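# Thread a bead onto the cord, away from tips

## Task

Get one bead, any of them, onto the cord so that it sits well away from both plastic tips of the cord.

## Robot and tools

Robot: two six-joint arms, left_arm and right_arm, each ending in a two-finger gripper with its own wrist camera. Scene frame: origin at table-top height midway between the nominal bases, +x out over the table, +z up, left_arm on the +y side. The arm names do not match image sides. Calibrated bases in the scene frame: left_arm at (-0.004, +0.381, 0) m, right_arm at (+0.038, -0.323, 0) m, each turned only slightly about z. Each arm's end_effector_position (metres) and end_effector_quat_wxyz are given in that arm's own base frame and can be off by a few centimetres. That point lies between the finger pads, roughly 1 cm short of the fingertips. The fingers point along the gripper's +z and spread along its y.

Row layout: every joint command is one flat list of 14 plain numbers covering both arms, even when only one arm should move. The first 7 are left_arm, the next 7 right_arm. Within each arm the order is: shoulder, elbow, waist, wrist pitch, wrist yaw, wrist roll, then gripper opening. The six joint numbers are absolute target angles in radians (joint space, not a Cartesian pose). Stated ranges: shoulder 0.000 to 3.142, elbow 0.000 to 3.142, waist -2.618 to 3.054, wrist pitch -1.571 to 1.571, wrist yaw -1.571 to 1.571, wrist roll -2.094 to 2.094. A real end may differ by up to 0.059 rad; a target beyond that margin (and further out than the current angle) is rejected, and one past the real end is clipped, reported as "joint sent to its limit". Opening is an absolute command on a -1 (shut) to +1 (fully open, pads 0.094 m apart) scale. To keep an arm or gripper still, resend its current "Joint targets" values and its current opening; writing 0 for an opening is itself a command.

execute_actions: actions is a list of actions; each action is a table of 1 to 15 rows, one row per 1/30 s step, the last row held until 15 steps pass. cameras picks which images come back (["all"], [], or names). An empty actions list just reports state, images and the current scene number.

move: target is one 14-number row or a list of up to 15 rows, all absolute joint angles as above. All joints travel together, so grippers follow curves and do not avoid obstacles or each other. speed (rad/s, 0.01 to 12.57, default 0.5) caps the fastest joint; one value or one per target. blend (rad) rounds corners between listed targets. opening_speed (at least 0.2 per second on the opening scale) ramps the fingers; use a low value when closing on something delicate. blocking=false returns after about 0.5 s while the move continues; a new move then takes over. The result adds a "move:" line: done, off_target (resting more than 0.035 rad away), moving, held, or fault, possibly with limits=held. Neither done nor off_target tells you about contact.

wait: seconds from 0 to 10; arms keep their last command and a running move carries on. stop: brakes the current move, needing some room. zoom_image: camera name plus region [x0, y0, x1, y1] in that camera's pixels, at most 504 by 504, from its latest image. read_manual returns only licence text. finished_scene(scene = current number) ends the scene irreversibly; the bead must stay threaded without the robot holding it.

Cameras (896x504 each): cam_head_left, cam_head_right, cam_high, cam_low, cam_left_wrist, cam_right_wrist. Fixed cameras use the scene frame; wrist cameras are posed relative to their arm's base and may lag while moving.

Result lines: Joint positions and Joint velocities list each arm's six joints in the order above, then finger-pad gap (m); "within noise" means no real motion. Joint targets shows what the joints are currently driven toward. Tool commands shows gripper commands. grip_measured is the finger opening on the command scale (reads a little wide when empty, narrower than a squeezed part). grip_effort_nm is motor effort, negative closing; it is not pad force and keeps an offset. Joint torques include arm weight; joints 1 to 3 wrap sign beyond ±28 N m. "joint command not followed" means the clearance check altered some targets. MOTOR HOT appears at 75 °C; at 90 °C the arm folds and idles; at 100 °C it collapses.

Motion limits: each step the target may lead the measured angle by only 0.339 rad (waist, shoulder, elbow) or 2.2 rad (wrist joints), and a target putting the gripper over 200 mm away is scaled back, so big moves span several actions. Tiny turns may not start.

Avoid: dropping the bead or cord, releasing parts while moving, fast impacts, pressing hard or driving into unreachable poses (heat), any gripper closing on the other arm's fingers or hard contact between arms, and anything leaving the table. Release by commanding an opening clearly above grip_measured. Loose objects may occasionally be nudged by outside disturbances.

Each tool is called after "Request:" as name(argument=value, ...), one argument or row to a line, values as JSON.

## Session

Request:
execute_actions(
  actions=[],
)

Scene clock: 0.00 s.
left_arm: end_effector_position=(+0.3498, -0.1057, +0.3030) grip_measured=+1.000 grip_effort_nm=n/a end_effector_quat_wxyz=(+0.509, +0.129, +0.845, -0.106) | right_arm: end_effector_position=(+0.3281, +0.2271, +0.3888) grip_measured=+1.000 grip_effort_nm=n/a end_effector_quat_wxyz=(+0.655, +0.035, +0.750, +0.088)
Joint names: [shoulder, elbow, waist, wrist pitch, wrist yaw, wrist roll]
Joint positions: left_arm=[1.104 1.117 -0.249 -0.493 0.096 -0.004 0.094] | right_arm=[1.282 1.254 0.944 -0.164 0.848 0.325 0.094]
Joint velocities: within noise
Joint torques (N m): no reading
Heat: left arm: 30 °C; right arm: 27 °C.
Joint targets: left_arm=[1.094 1.132 -0.249 -0.485 0.098 -0.005] | right_arm=[1.272 1.267 0.944 -0.163 0.852 0.323]
Tool commands: left_gripper/opening=+1.0 right_gripper/opening=+1.0

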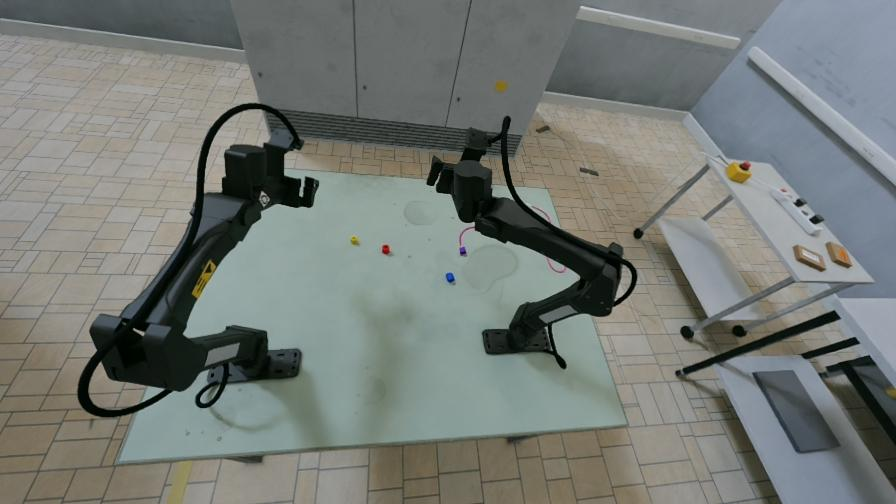

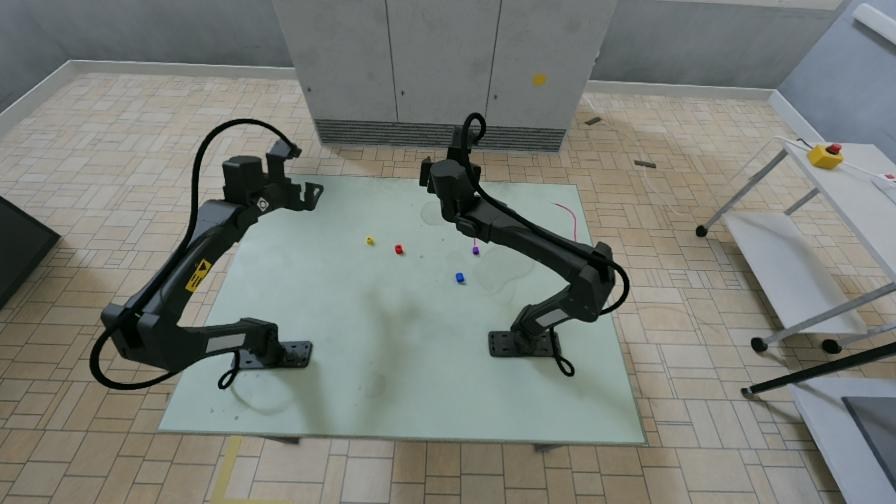

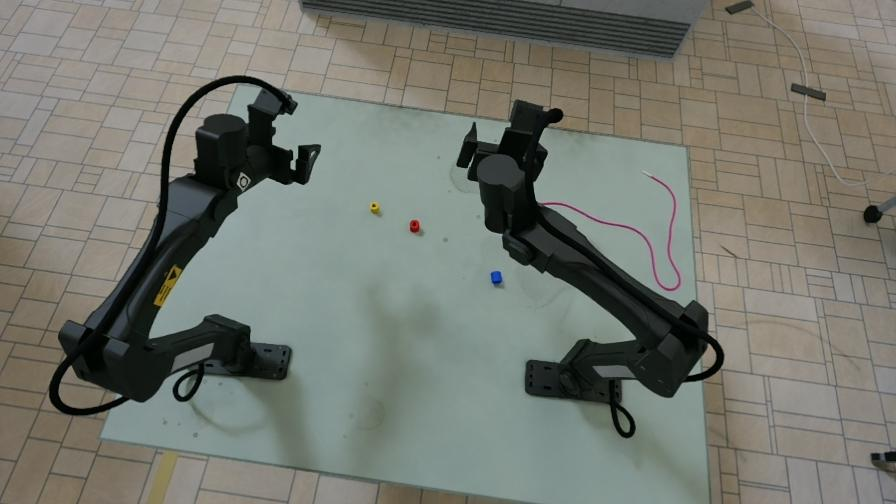

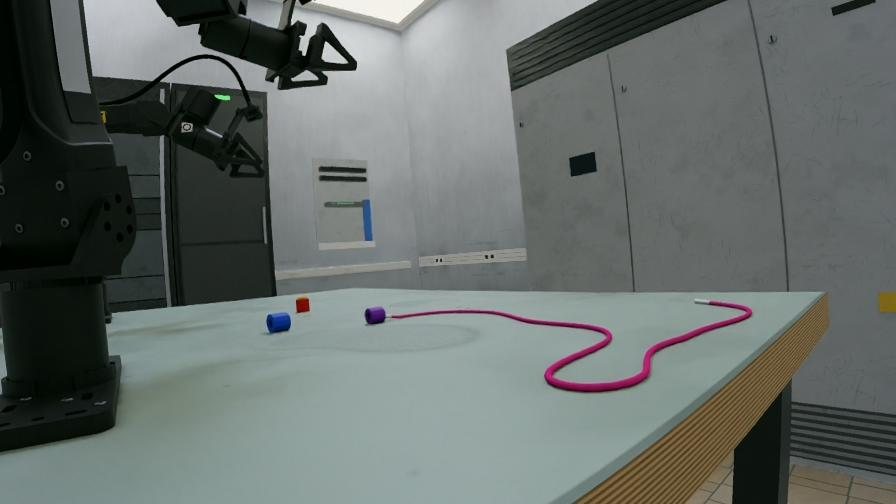

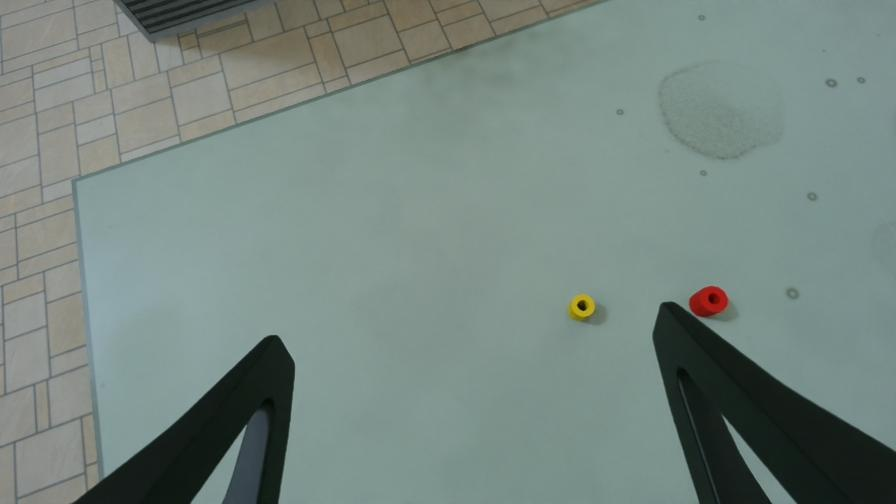

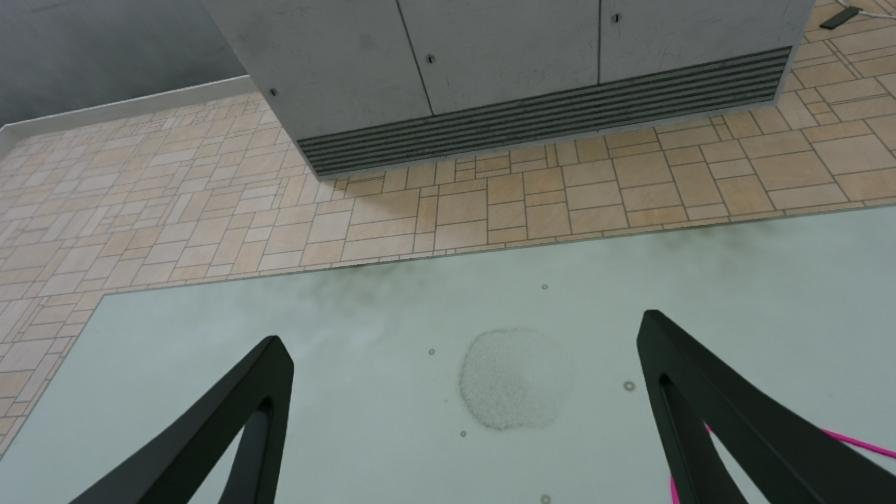

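Request:
zoom_image(
  camera="cam_low",
  region=[230, 270, 430, 370],
)

Request:
zoom_image(
  camera="cam_left_wrist",
  region=[540, 260, 760, 360],
)

Request:
zoom_image(
  camera="cam_high",
  region=[340, 160, 540, 300],
)

Request:
zoom_image(
  camera="cam_high",
  region=[530, 150, 710, 310],
)

Request:
zoom_image(
  camera="cam_low",
  region=[370, 280, 770, 410],
)

Scaled by 2.520 from the camera's 896x504 image, which has a finer 1280x720 frame.

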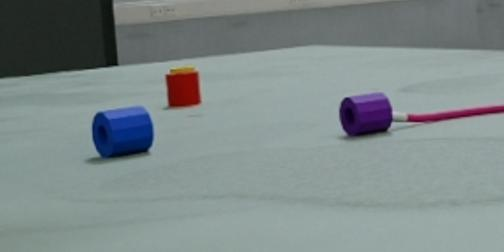

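Scaled by 2.291 from the camera's 896x504 image, which has a finer 1280x720 frame.

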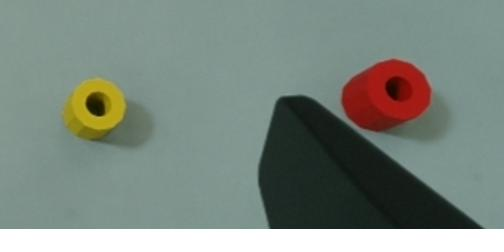

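Scaled by 2.520 from the camera's 896x504 image, which has a finer 1280x720 frame.

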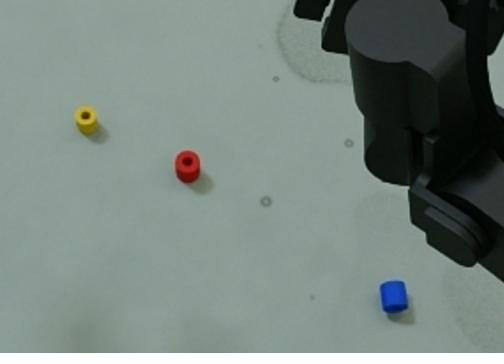

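Scaled by 2.800 from the camera's 896x504 image, which has a finer 1280x720 frame.

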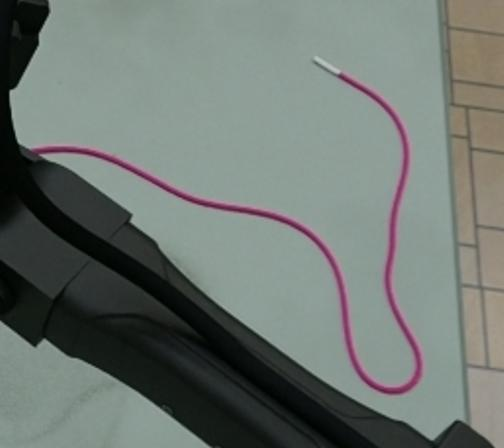

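Scaled by 1.260 from the camera's 896x504 image, which has a finer 1280x720 frame.

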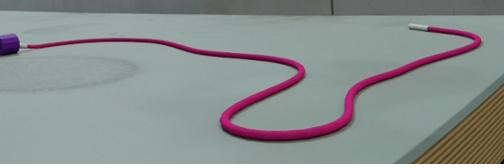

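Request:
zoom_image(
  camera="cam_head_left",
  region=[430, 200, 580, 290],
)

Request:
zoom_image(
  camera="cam_head_right",
  region=[430, 200, 580, 290],
)

Request:
zoom_image(
  camera="cam_low",
  region=[350, 290, 430, 335],
)

Scaled by 3.360 from the camera's 896x504 image, which has a finer 1280x720 frame.

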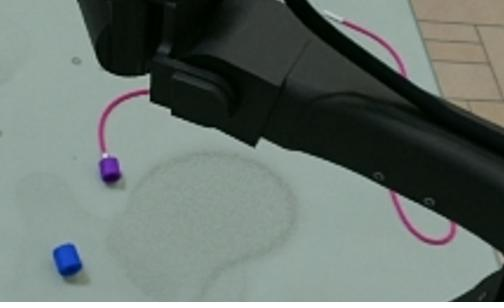

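Scaled by 3.360 from the camera's 896x504 image, which has a finer 1280x720 frame.

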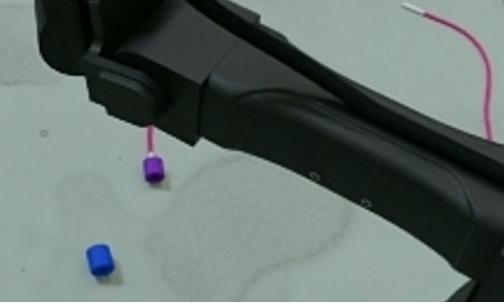

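Scaled by 6.300 from the camera's 896x504 image, which has a finer 1280x720 frame.

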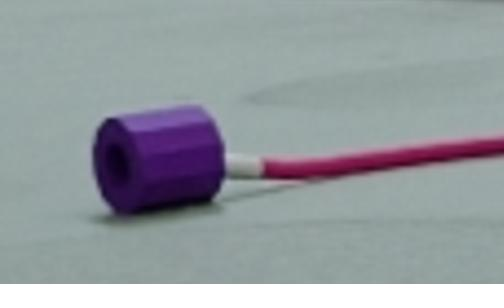

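Request:
move(
  target=[1.094, 1.132, -1.04, -0.485, 0.0, 0.0, 1.0, 1.272, 1.267, -0.3, -0.163, 0.0, 0.0, 1.0],
  speed=0.8,
  cameras=["all"],
)

Scene clock: 232.77 s.
left_arm: end_effector_position=(+0.1874, -0.3141, +0.3027) grip_measured=+1.000 grip_effort_nm=0.007 end_effector_quat_wxyz=(+0.449, +0.422, +0.744, -0.259) | right_arm: end_effector_position=(+0.4161, -0.1286, +0.3773) grip_measured=+1.000 grip_effort_nm=-0.027 end_effector_quat_wxyz=(+0.629, +0.120, +0.762, -0.095)
Joint names: [shoulder, elbow, waist, wrist pitch, wrist yaw, wrist roll]
Joint positions: left_arm=[1.104 1.117 -1.033 -0.493 0.005 -0.004 0.094] | right_arm=[1.282 1.254 -0.299 -0.164 0.008 0.007 0.094]
Joint torques (N m): left_arm=[-3.38 7.43 -0.53 1.57 -0.07 0.02] | right_arm=[-5.56 8.38 -0.08 1.79 -0.08 -0.06]
Heat: left arm: 33 °C; right arm: 33 °C.
Joint targets: left_arm=[1.094 1.132 -1.040 -0.485 0.000 0.000] | right_arm=[1.272 1.267 -0.300 -0.163 0.000 0.000]
move: done
camera_calibration:
cam_left_wrist: T_world_to_cam=[[-0.884942, -0.452963, -0.108175, 0.0607329], [-0.396401, 0.854568, -0.335529, 0.47023], [0.244425, -0.254043, -0.935798, 0.270685], [0, 0, 0, 1]] pos_world=[0.173983, -0.305568, 0.417653]
cam_right_wrist: T_world_to_cam=[[-0.319704, -0.941744, -0.104436, 0.0532762], [-0.742535, 0.317481, -0.589786, 0.59744], [0.588584, -0.11101, -0.800778, 0.158805], [0, 0, 0, 1]] pos_world=[0.367182, -0.121874, 0.485093]

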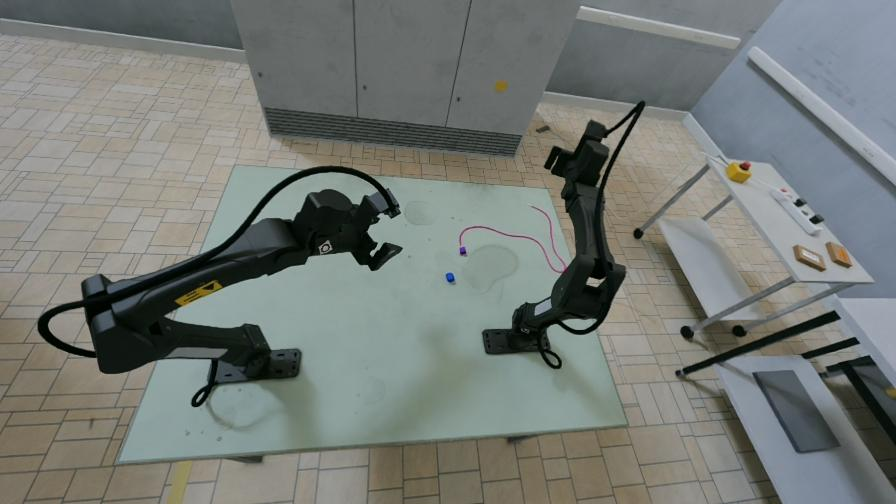

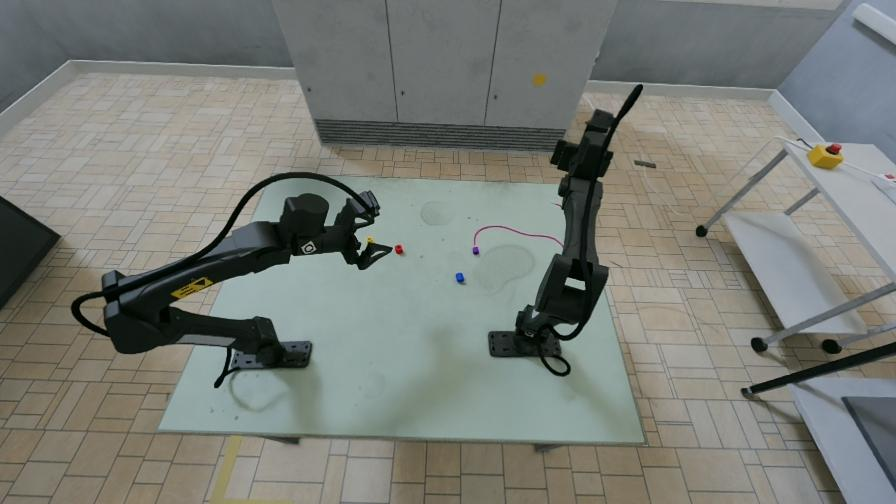

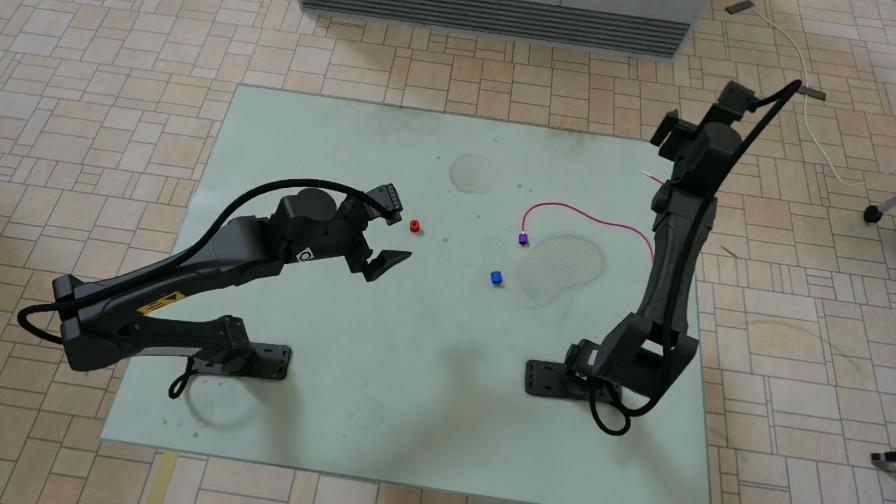

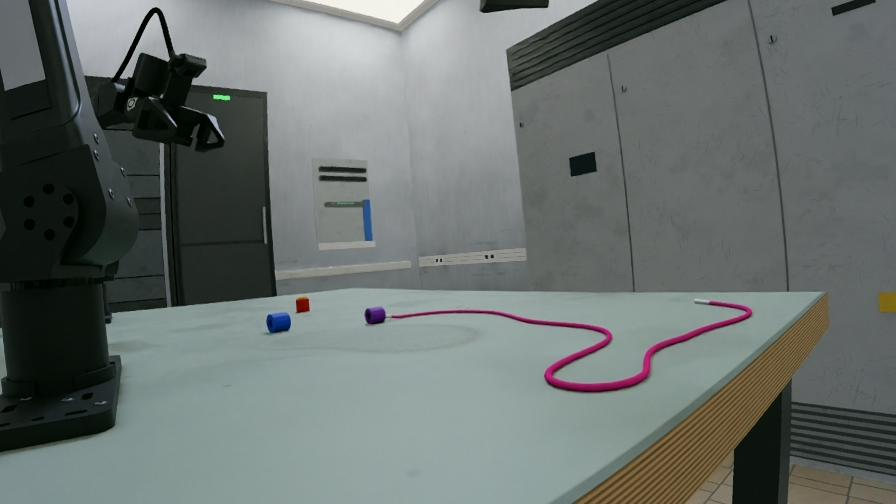

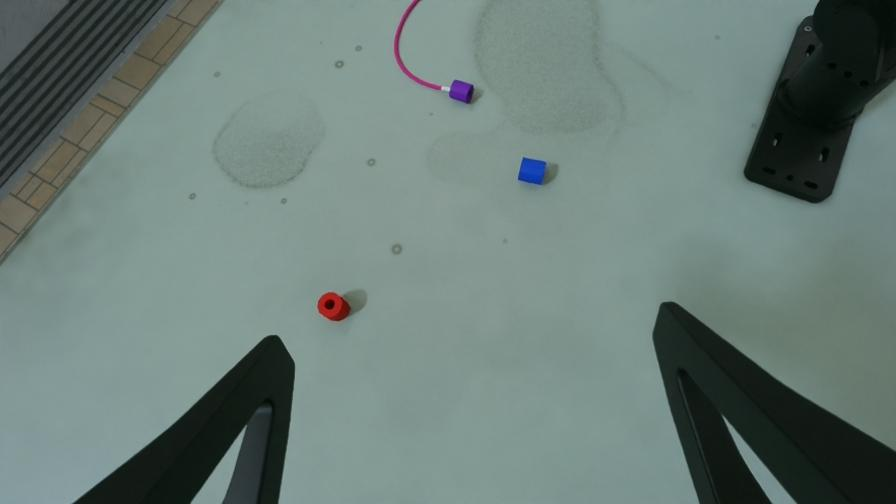

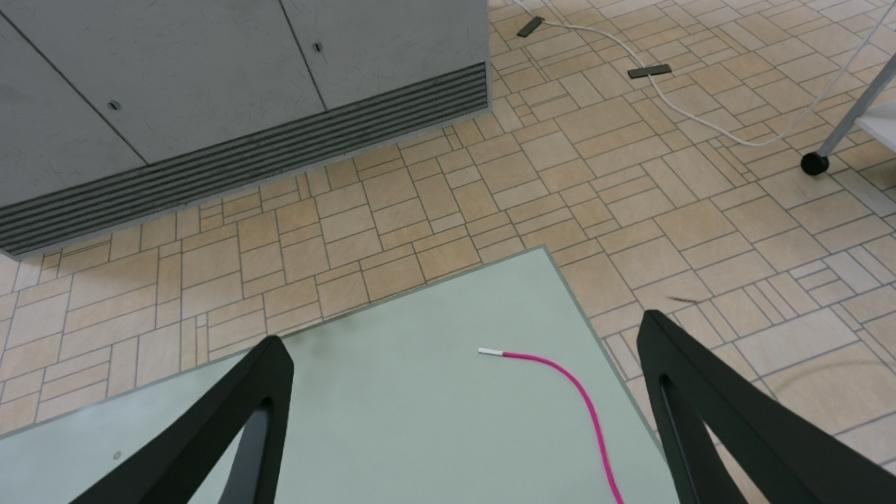

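Request:
zoom_image(
  camera="cam_left_wrist",
  region=[390, 50, 560, 200],
)

Request:
zoom_image(
  camera="cam_high",
  region=[470, 190, 670, 300],
)

Scaled by 2.965 from the camera's 896x504 image, which has a finer 1280x720 frame.

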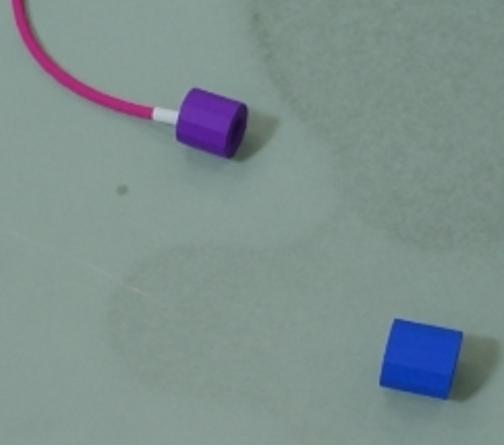

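Scaled by 2.520 from the camera's 896x504 image, which has a finer 1280x720 frame.

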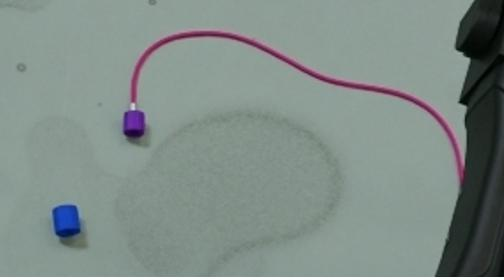

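Request:
move(
  target=[1.094, 1.132, -1.04, -0.485, 0.0, 0.0, 1.0, 2.053, 1.837, 0.355, -1.354, 0.0, 0.2, 0.0],
  speed=0.8,
  cameras=["cam_right_wrist", "cam_left_wrist", "cam_high", "cam_low"],
)

Scene clock: 352.47 s.
left_arm: end_effector_position=(+0.1875, -0.3141, +0.3027) grip_measured=+1.000 grip_effort_nm=0.002 end_effector_quat_wxyz=(+0.450, +0.422, +0.744, -0.258) | right_arm: end_effector_position=(+0.3626, +0.1377, +0.1034) grip_measured=+0.003 grip_effort_nm=-0.188 end_effector_quat_wxyz=(-0.009, -0.083, +0.996, -0.002)
Joint names: [shoulder, elbow, waist, wrist pitch, wrist yaw, wrist roll]
Joint positions: left_arm=[1.104 1.117 -1.033 -0.493 0.004 -0.004 0.094] | right_arm=[2.043 1.796 0.36 -1.341 -0.001 0.193 0.047]
Joint torques (N m): left_arm=[-3.41 7.43 -0.53 1.57 -0.05 0.02] | right_arm=[-9.66 9.17 -0.49 -0.14 0 0.07]
Heat: left arm: 33 °C; right arm: 35 °C.
Joint targets: left_arm=[1.094 1.132 -1.040 -0.485 0.000 0.000] | right_arm=[2.053 1.837 0.355 -1.354 0.000 0.200]
move: off_target (right_arm); right_arm: the elbow is farthest, 0.041 rad from its target
camera_calibration:
cam_left_wrist: T_world_to_cam=[[-0.884593, -0.453559, -0.108535, 0.0606856], [-0.396882, 0.854344, -0.33553, 0.470161], [0.244909, -0.253731, -0.935756, 0.270704], [0, 0, 0, 1]] pos_world=[0.173983, -0.305469, 0.417652]
cam_right_wrist: T_world_to_cam=[[0.0657059, -0.997828, 0.00460071, 0.114973], [-0.723686, -0.0444785, 0.688695, 0.222406], [-0.686995, -0.0485808, -0.725037, 0.446657], [0, 0, 0, 1]] pos_world=[0.460248, 0.146314, 0.170144]
Images, in order (width x height): cam_high 896x504, cam_low 896x504, cam_left_wrist 896x504, cam_right_wrist 896x504.

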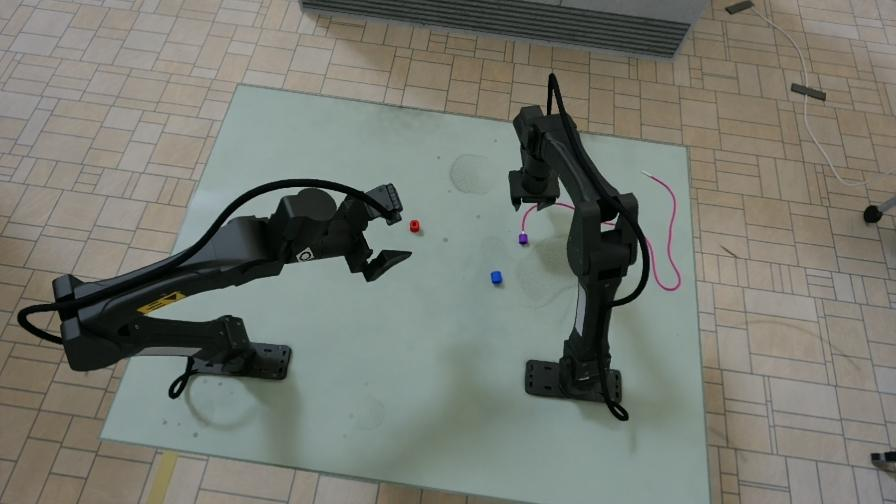

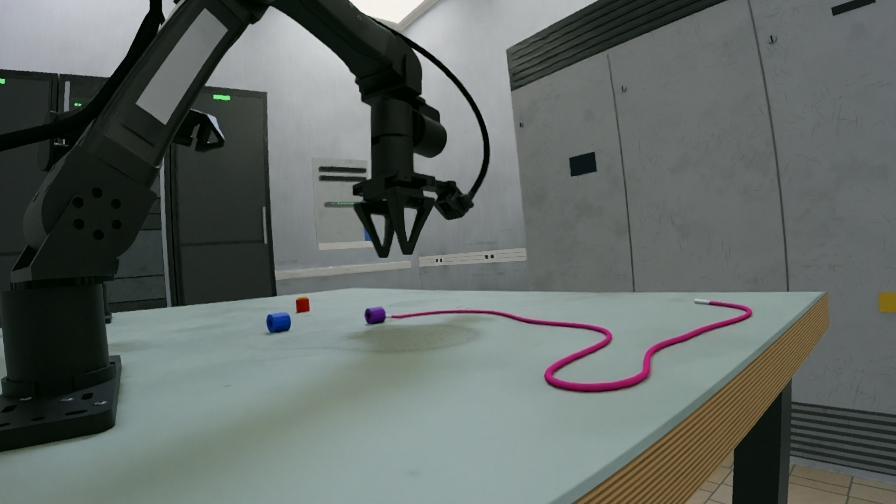

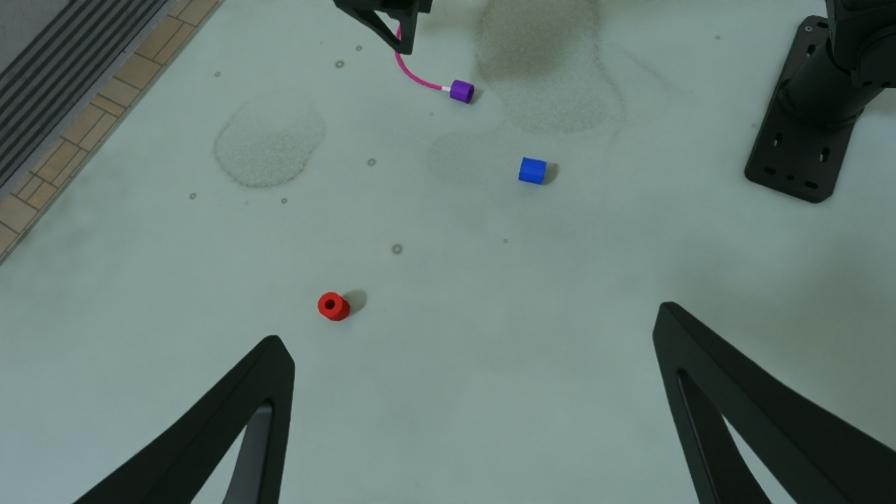

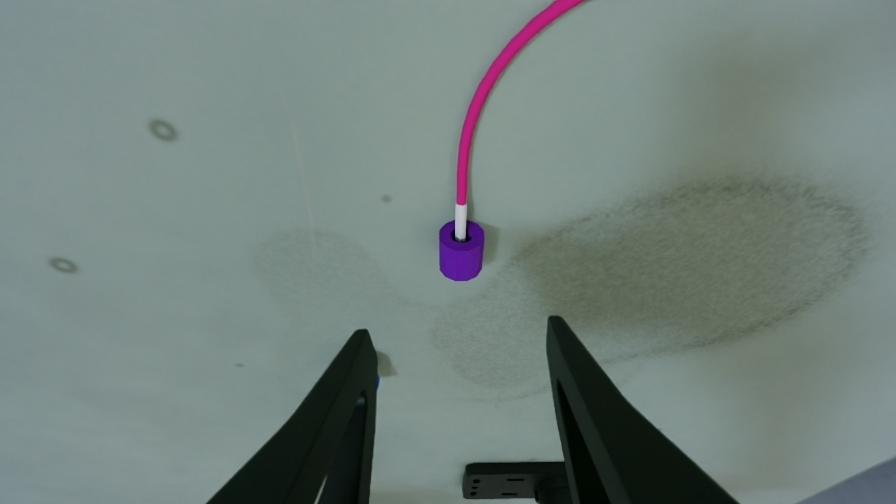

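Request:
zoom_image(
  camera="cam_right_wrist",
  region=[390, 130, 540, 300],
)

Scaled by 2.965 from the camera's 896x504 image, which has a finer 1280x720 frame.

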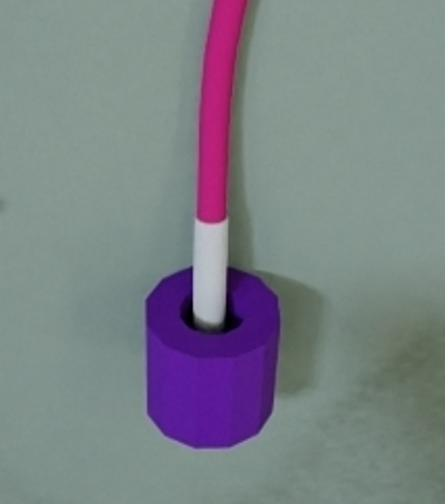

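Request:
zoom_image(
  camera="cam_high",
  region=[480, 150, 600, 260],
)

Request:
zoom_image(
  camera="cam_low",
  region=[330, 170, 500, 340],
)

Scaled by 4.200 from the camera's 896x504 image, which has a finer 1280x720 frame.

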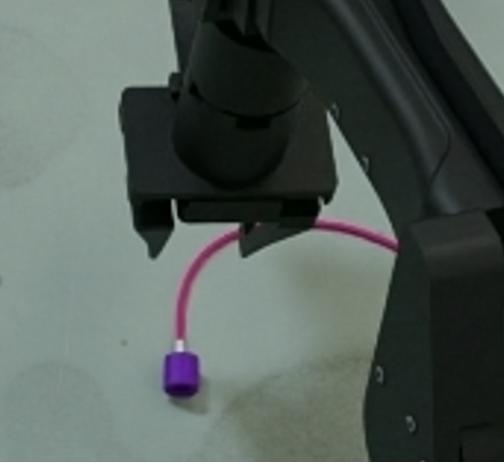

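Scaled by 2.965 from the camera's 896x504 image, which has a finer 1280x720 frame.

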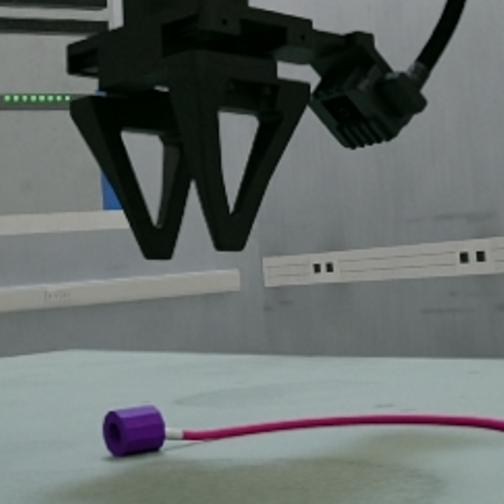

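Request:
move(
  target=[1.094, 1.132, -1.04, -0.485, 0.0, 0.0, 1.0, 2.067, 1.595, 0.358, -1.088, 0.0, 0.2, -0.4],
  speed=0.5,
  cameras=["cam_right_wrist", "cam_high", "cam_low"],
)

Scene clock: 512.10 s.
left_arm: end_effector_position=(+0.1875, -0.3141, +0.3027) grip_measured=+1.000 grip_effort_nm=0.002 end_effector_quat_wxyz=(+0.450, +0.422, +0.744, -0.258) | right_arm: end_effector_position=(+0.3666, +0.1392, +0.0520) grip_measured=-0.397 grip_effort_nm=-0.183 end_effector_quat_wxyz=(+0.005, -0.083, +0.997, +0.002)
Joint names: [shoulder, elbow, waist, wrist pitch, wrist yaw, wrist roll]
Joint positions: left_arm=[1.104 1.117 -1.033 -0.493 0.004 -0.004 0.094] | right_arm=[2.056 1.609 0.36 -1.114 -0.001 0.194 0.028]
Joint torques (N m): left_arm=[-3.38 7.42 -0.53 1.57 -0.06 0.02] | right_arm=[-9.47 4.85 -0.18 0.24 -0.02 0.07]
Heat: left arm: 33 °C; right arm: 32 °C.
Joint targets: left_arm=[1.094 1.132 -1.040 -0.485 0.000 0.000] | right_arm=[2.067 1.595 0.358 -1.088 0.000 0.200]
move: done
camera_calibration:
cam_right_wrist: T_world_to_cam=[[0.0649223, -0.997885, -0.00337041, 0.117151], [-0.741196, -0.050483, 0.669388, 0.269107], [-0.668142, -0.0409601, -0.742905, 0.405174], [0, 0, 0, 1]] pos_world=[0.462569, 0.147084, 0.121264]
Images, in order (width x height): cam_high 896x504, cam_low 896x504, cam_right_wrist 896x504.

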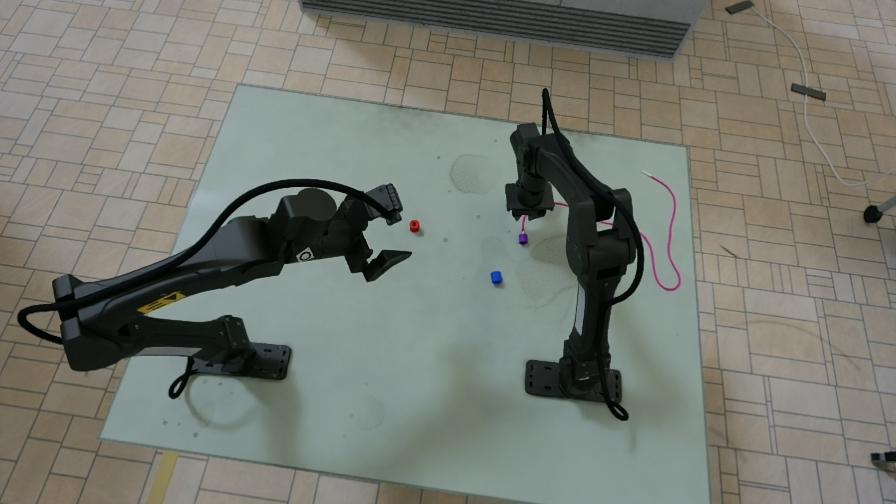

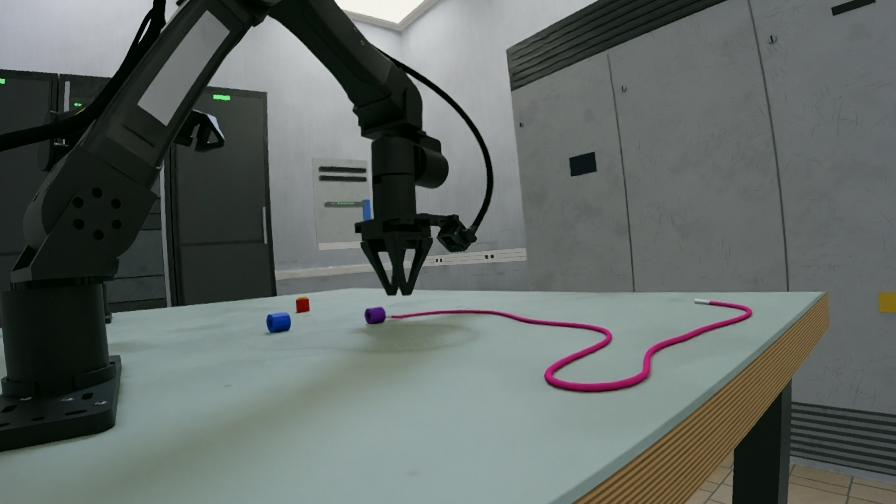

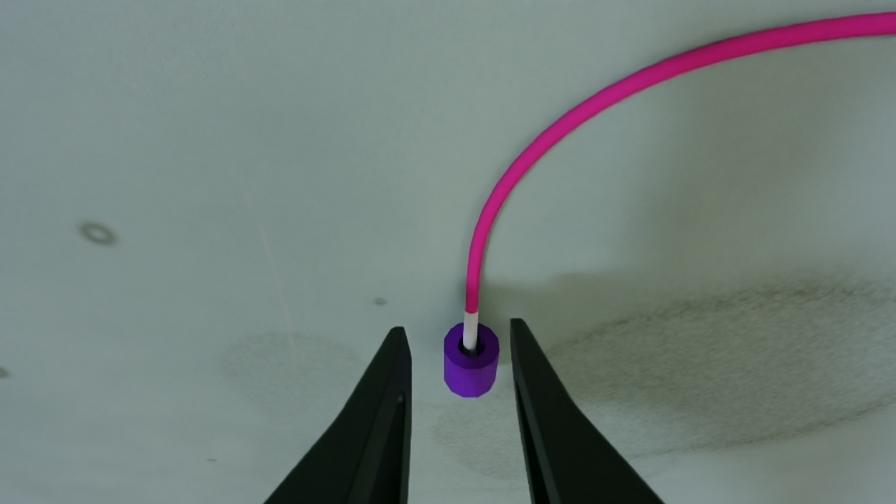

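Request:
move(
  target=[1.094, 1.132, -1.04, -0.485, 0.0, 0.0, 1.0, 2.090, 1.5405, 0.346, -1.026, 0.0, 0.2, -0.5],
  speed=0.3,
  cameras=["cam_right_wrist", "cam_low"],
)

Scene clock: 550.73 s.
left_arm: end_effector_position=(+0.1875, -0.3141, +0.3027) grip_measured=+1.000 grip_effort_nm=0.002 end_effector_quat_wxyz=(+0.450, +0.422, +0.744, -0.258) | right_arm: end_effector_position=(+0.3651, +0.1362, +0.0318) grip_measured=-0.497 grip_effort_nm=-0.183 end_effector_quat_wxyz=(+0.000, -0.080, +0.997, +0.000)
Joint names: [shoulder, elbow, waist, wrist pitch, wrist yaw, wrist roll]
Joint positions: left_arm=[1.104 1.117 -1.033 -0.493 0.004 -0.004 0.094] | right_arm=[2.075 1.556 0.354 -1.052 -0.001 0.194 0.024]
Joint torques (N m): left_arm=[-3.4 7.43 -0.53 1.57 -0.05 0.02] | right_arm=[-9.28 4.67 -0.73 0.28 -0.01 0.07]
Heat: left arm: 33 °C; right arm: 32 °C.
Joint targets: left_arm=[1.094 1.132 -1.040 -0.485 0.000 0.000] | right_arm=[2.090 1.541 0.346 -1.026 0.000 0.200]
move: done
camera_calibration:
cam_right_wrist: T_world_to_cam=[[0.059155, -0.998249, -0.000235277, 0.116249], [-0.734733, -0.043699, 0.676947, 0.277705], [-0.675772, -0.039872, -0.736031, 0.391451], [0, 0, 0, 1]] pos_world=[0.461694, 0.143789, 0.100156]
Images, in order (width x height): cam_low 896x504, cam_right_wrist 896x504.

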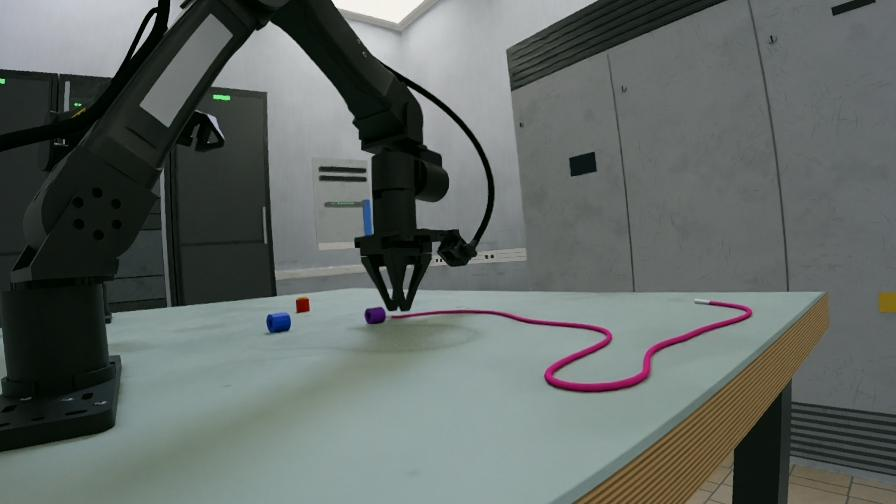

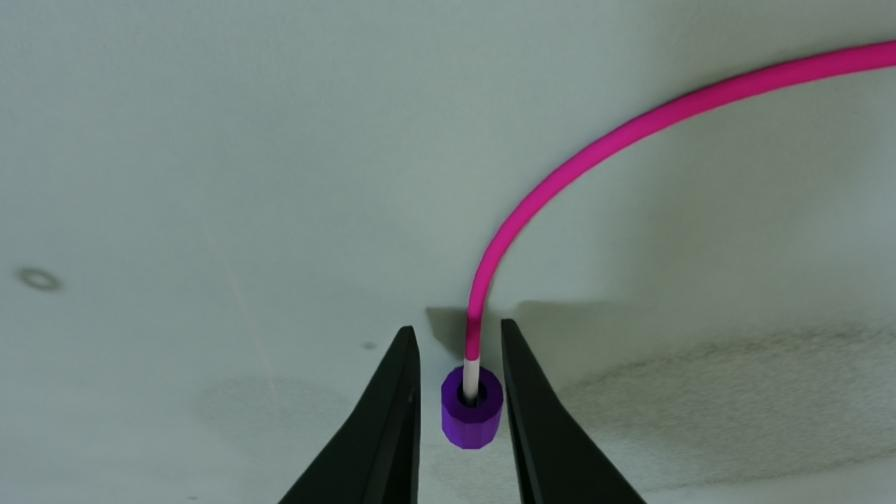

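Request:
move(
  target=[1.094, 1.132, -1.04, -0.485, 0.0, 0.0, 1.0, 2.0994, 1.5211, 0.333, -0.9965, 0.0, 0.2, -0.5],
  speed=0.2,
  cameras=["cam_right_wrist", "cam_low"],
)

Scene clock: 574.33 s.
left_arm: end_effector_position=(+0.1875, -0.3141, +0.3027) grip_measured=+1.000 grip_effort_nm=0.002 end_effector_quat_wxyz=(+0.450, +0.422, +0.744, -0.258) | right_arm: end_effector_position=(+0.3678, +0.1313, +0.0251) grip_measured=-0.497 grip_effort_nm=-0.178 end_effector_quat_wxyz=(+0.002, -0.073, +0.997, +0.001)
Joint names: [shoulder, elbow, waist, wrist pitch, wrist yaw, wrist roll]
Joint positions: left_arm=[1.104 1.117 -1.033 -0.493 0.004 -0.004 0.094] | right_arm=[2.082 1.538 0.34 -1.023 -0.001 0.194 0.024]
Joint torques (N m): left_arm=[-3.41 7.45 -0.51 1.57 -0.05 0.02] | right_arm=[-9.09 4.52 -0.62 0.26 0 0.07]
Heat: left arm: 33 °C; right arm: 29 °C.
Joint targets: left_arm=[1.094 1.132 -1.040 -0.485 0.000 0.000] | right_arm=[2.100 1.521 0.333 -0.997 0.000 0.200]
move: done
camera_calibration:
cam_right_wrist: T_world_to_cam=[[0.045079, -0.998982, -0.00152276, 0.116544], [-0.738175, -0.0343371, 0.673734, 0.284195], [-0.673101, -0.0292472, -0.738972, 0.38588], [0, 0, 0, 1]] pos_world=[0.464268, 0.137469, 0.0938596]
Images, in order (width x height): cam_low 896x504, cam_right_wrist 896x504.

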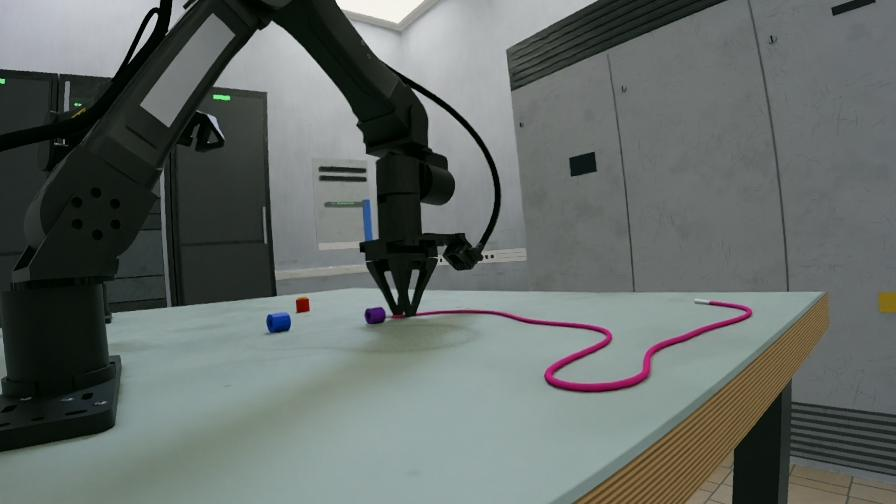

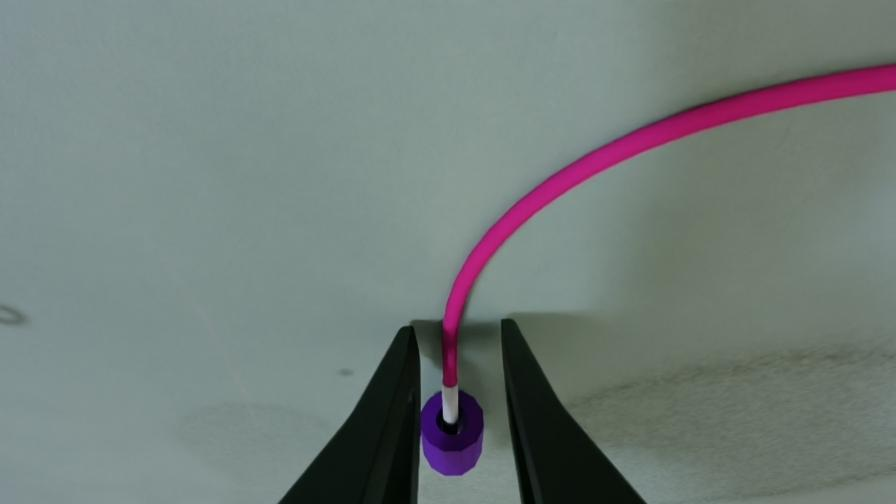

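Request:
move(
  target=[1.094, 1.132, -1.04, -0.485, 0.0, 0.0, 1.0, 2.0994, 1.5211, 0.333, -0.9965, 0.0, 0.2, -1.0],
  speed=0.2,
  opening_speed=0.5,
  cameras=["cam_right_wrist", "cam_low"],
)

Scene clock: 583.73 s.
left_arm: end_effector_position=(+0.1875, -0.3141, +0.3027) grip_measured=+1.000 grip_effort_nm=0.002 end_effector_quat_wxyz=(+0.450, +0.422, +0.744, -0.258) | right_arm: end_effector_position=(+0.3683, +0.1317, +0.0254) grip_measured=-0.986 grip_effort_nm=-0.755 end_effector_quat_wxyz=(+0.003, -0.073, +0.997, +0.001)
Joint names: [shoulder, elbow, waist, wrist pitch, wrist yaw, wrist roll]
Joint positions: left_arm=[1.104 1.117 -1.033 -0.493 0.004 -0.004 0.094] | right_arm=[2.081 1.538 0.341 -1.021 -0.001 0.194 0.001]
Joint torques (N m): left_arm=[-3.4 7.43 -0.53 1.57 -0.05 0.02] | right_arm=[-9.02 4.52 -0.61 0.28 0 0.06]
Heat: left arm: 33 °C; right arm: 29 °C.
Joint targets: left_arm=[1.094 1.132 -1.040 -0.485 0.000 0.000] | right_arm=[2.099 1.521 0.333 -0.996 0.000 0.200]
move: done
camera_calibration:
cam_right_wrist: T_world_to_cam=[[0.0454997, -0.998961, -0.0024307, 0.116716], [-0.740091, -0.0353431, 0.671577, 0.285315], [-0.670965, -0.0287576, -0.740931, 0.385581], [0, 0, 0, 1]] pos_world=[0.46456, 0.137767, 0.0943617]
Images, in order (width x height): cam_low 896x504, cam_right_wrist 896x504.

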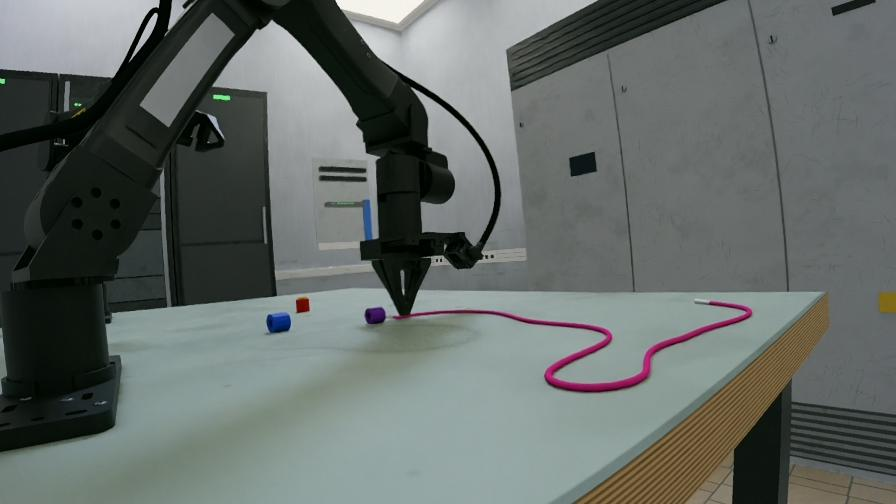

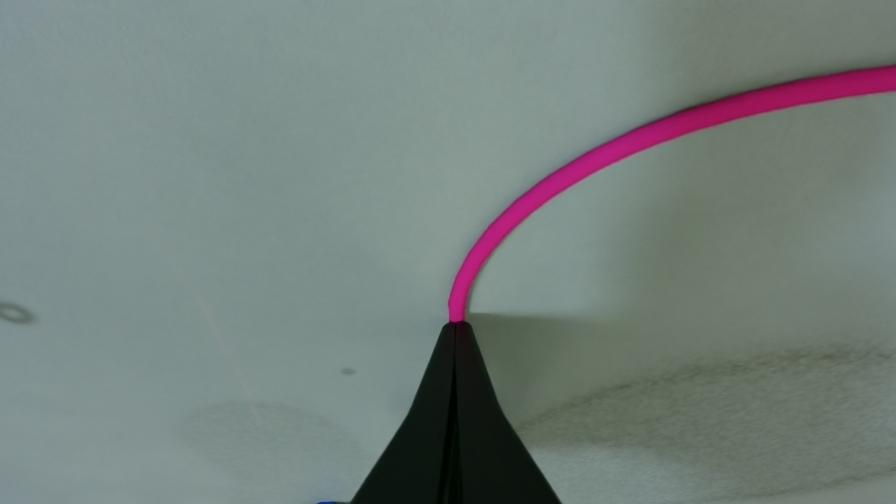

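Request:
zoom_image(
  camera="cam_low",
  region=[340, 230, 480, 340],
)

Request:
zoom_image(
  camera="cam_right_wrist",
  region=[380, 240, 540, 400],
)

Scaled by 3.600 from the camera's 896x504 image, which has a finer 1280x720 frame.

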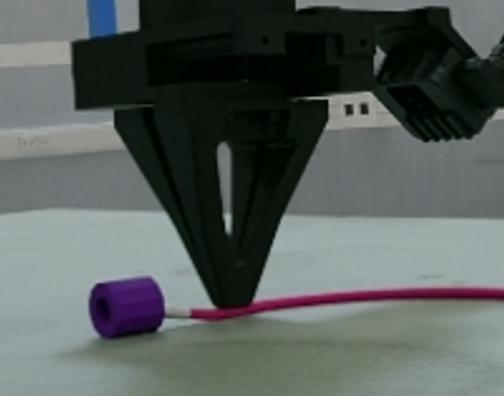

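Scaled by 3.150 from the camera's 896x504 image, which has a finer 1280x720 frame.

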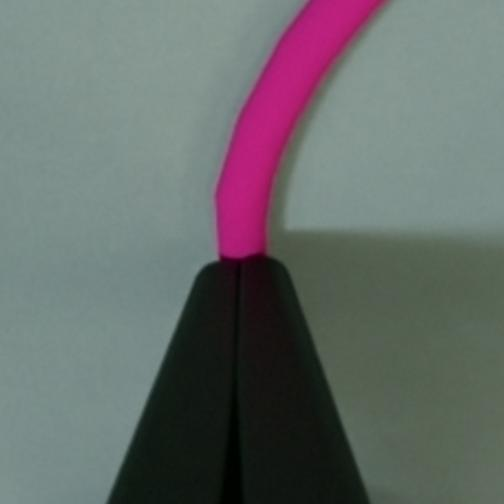

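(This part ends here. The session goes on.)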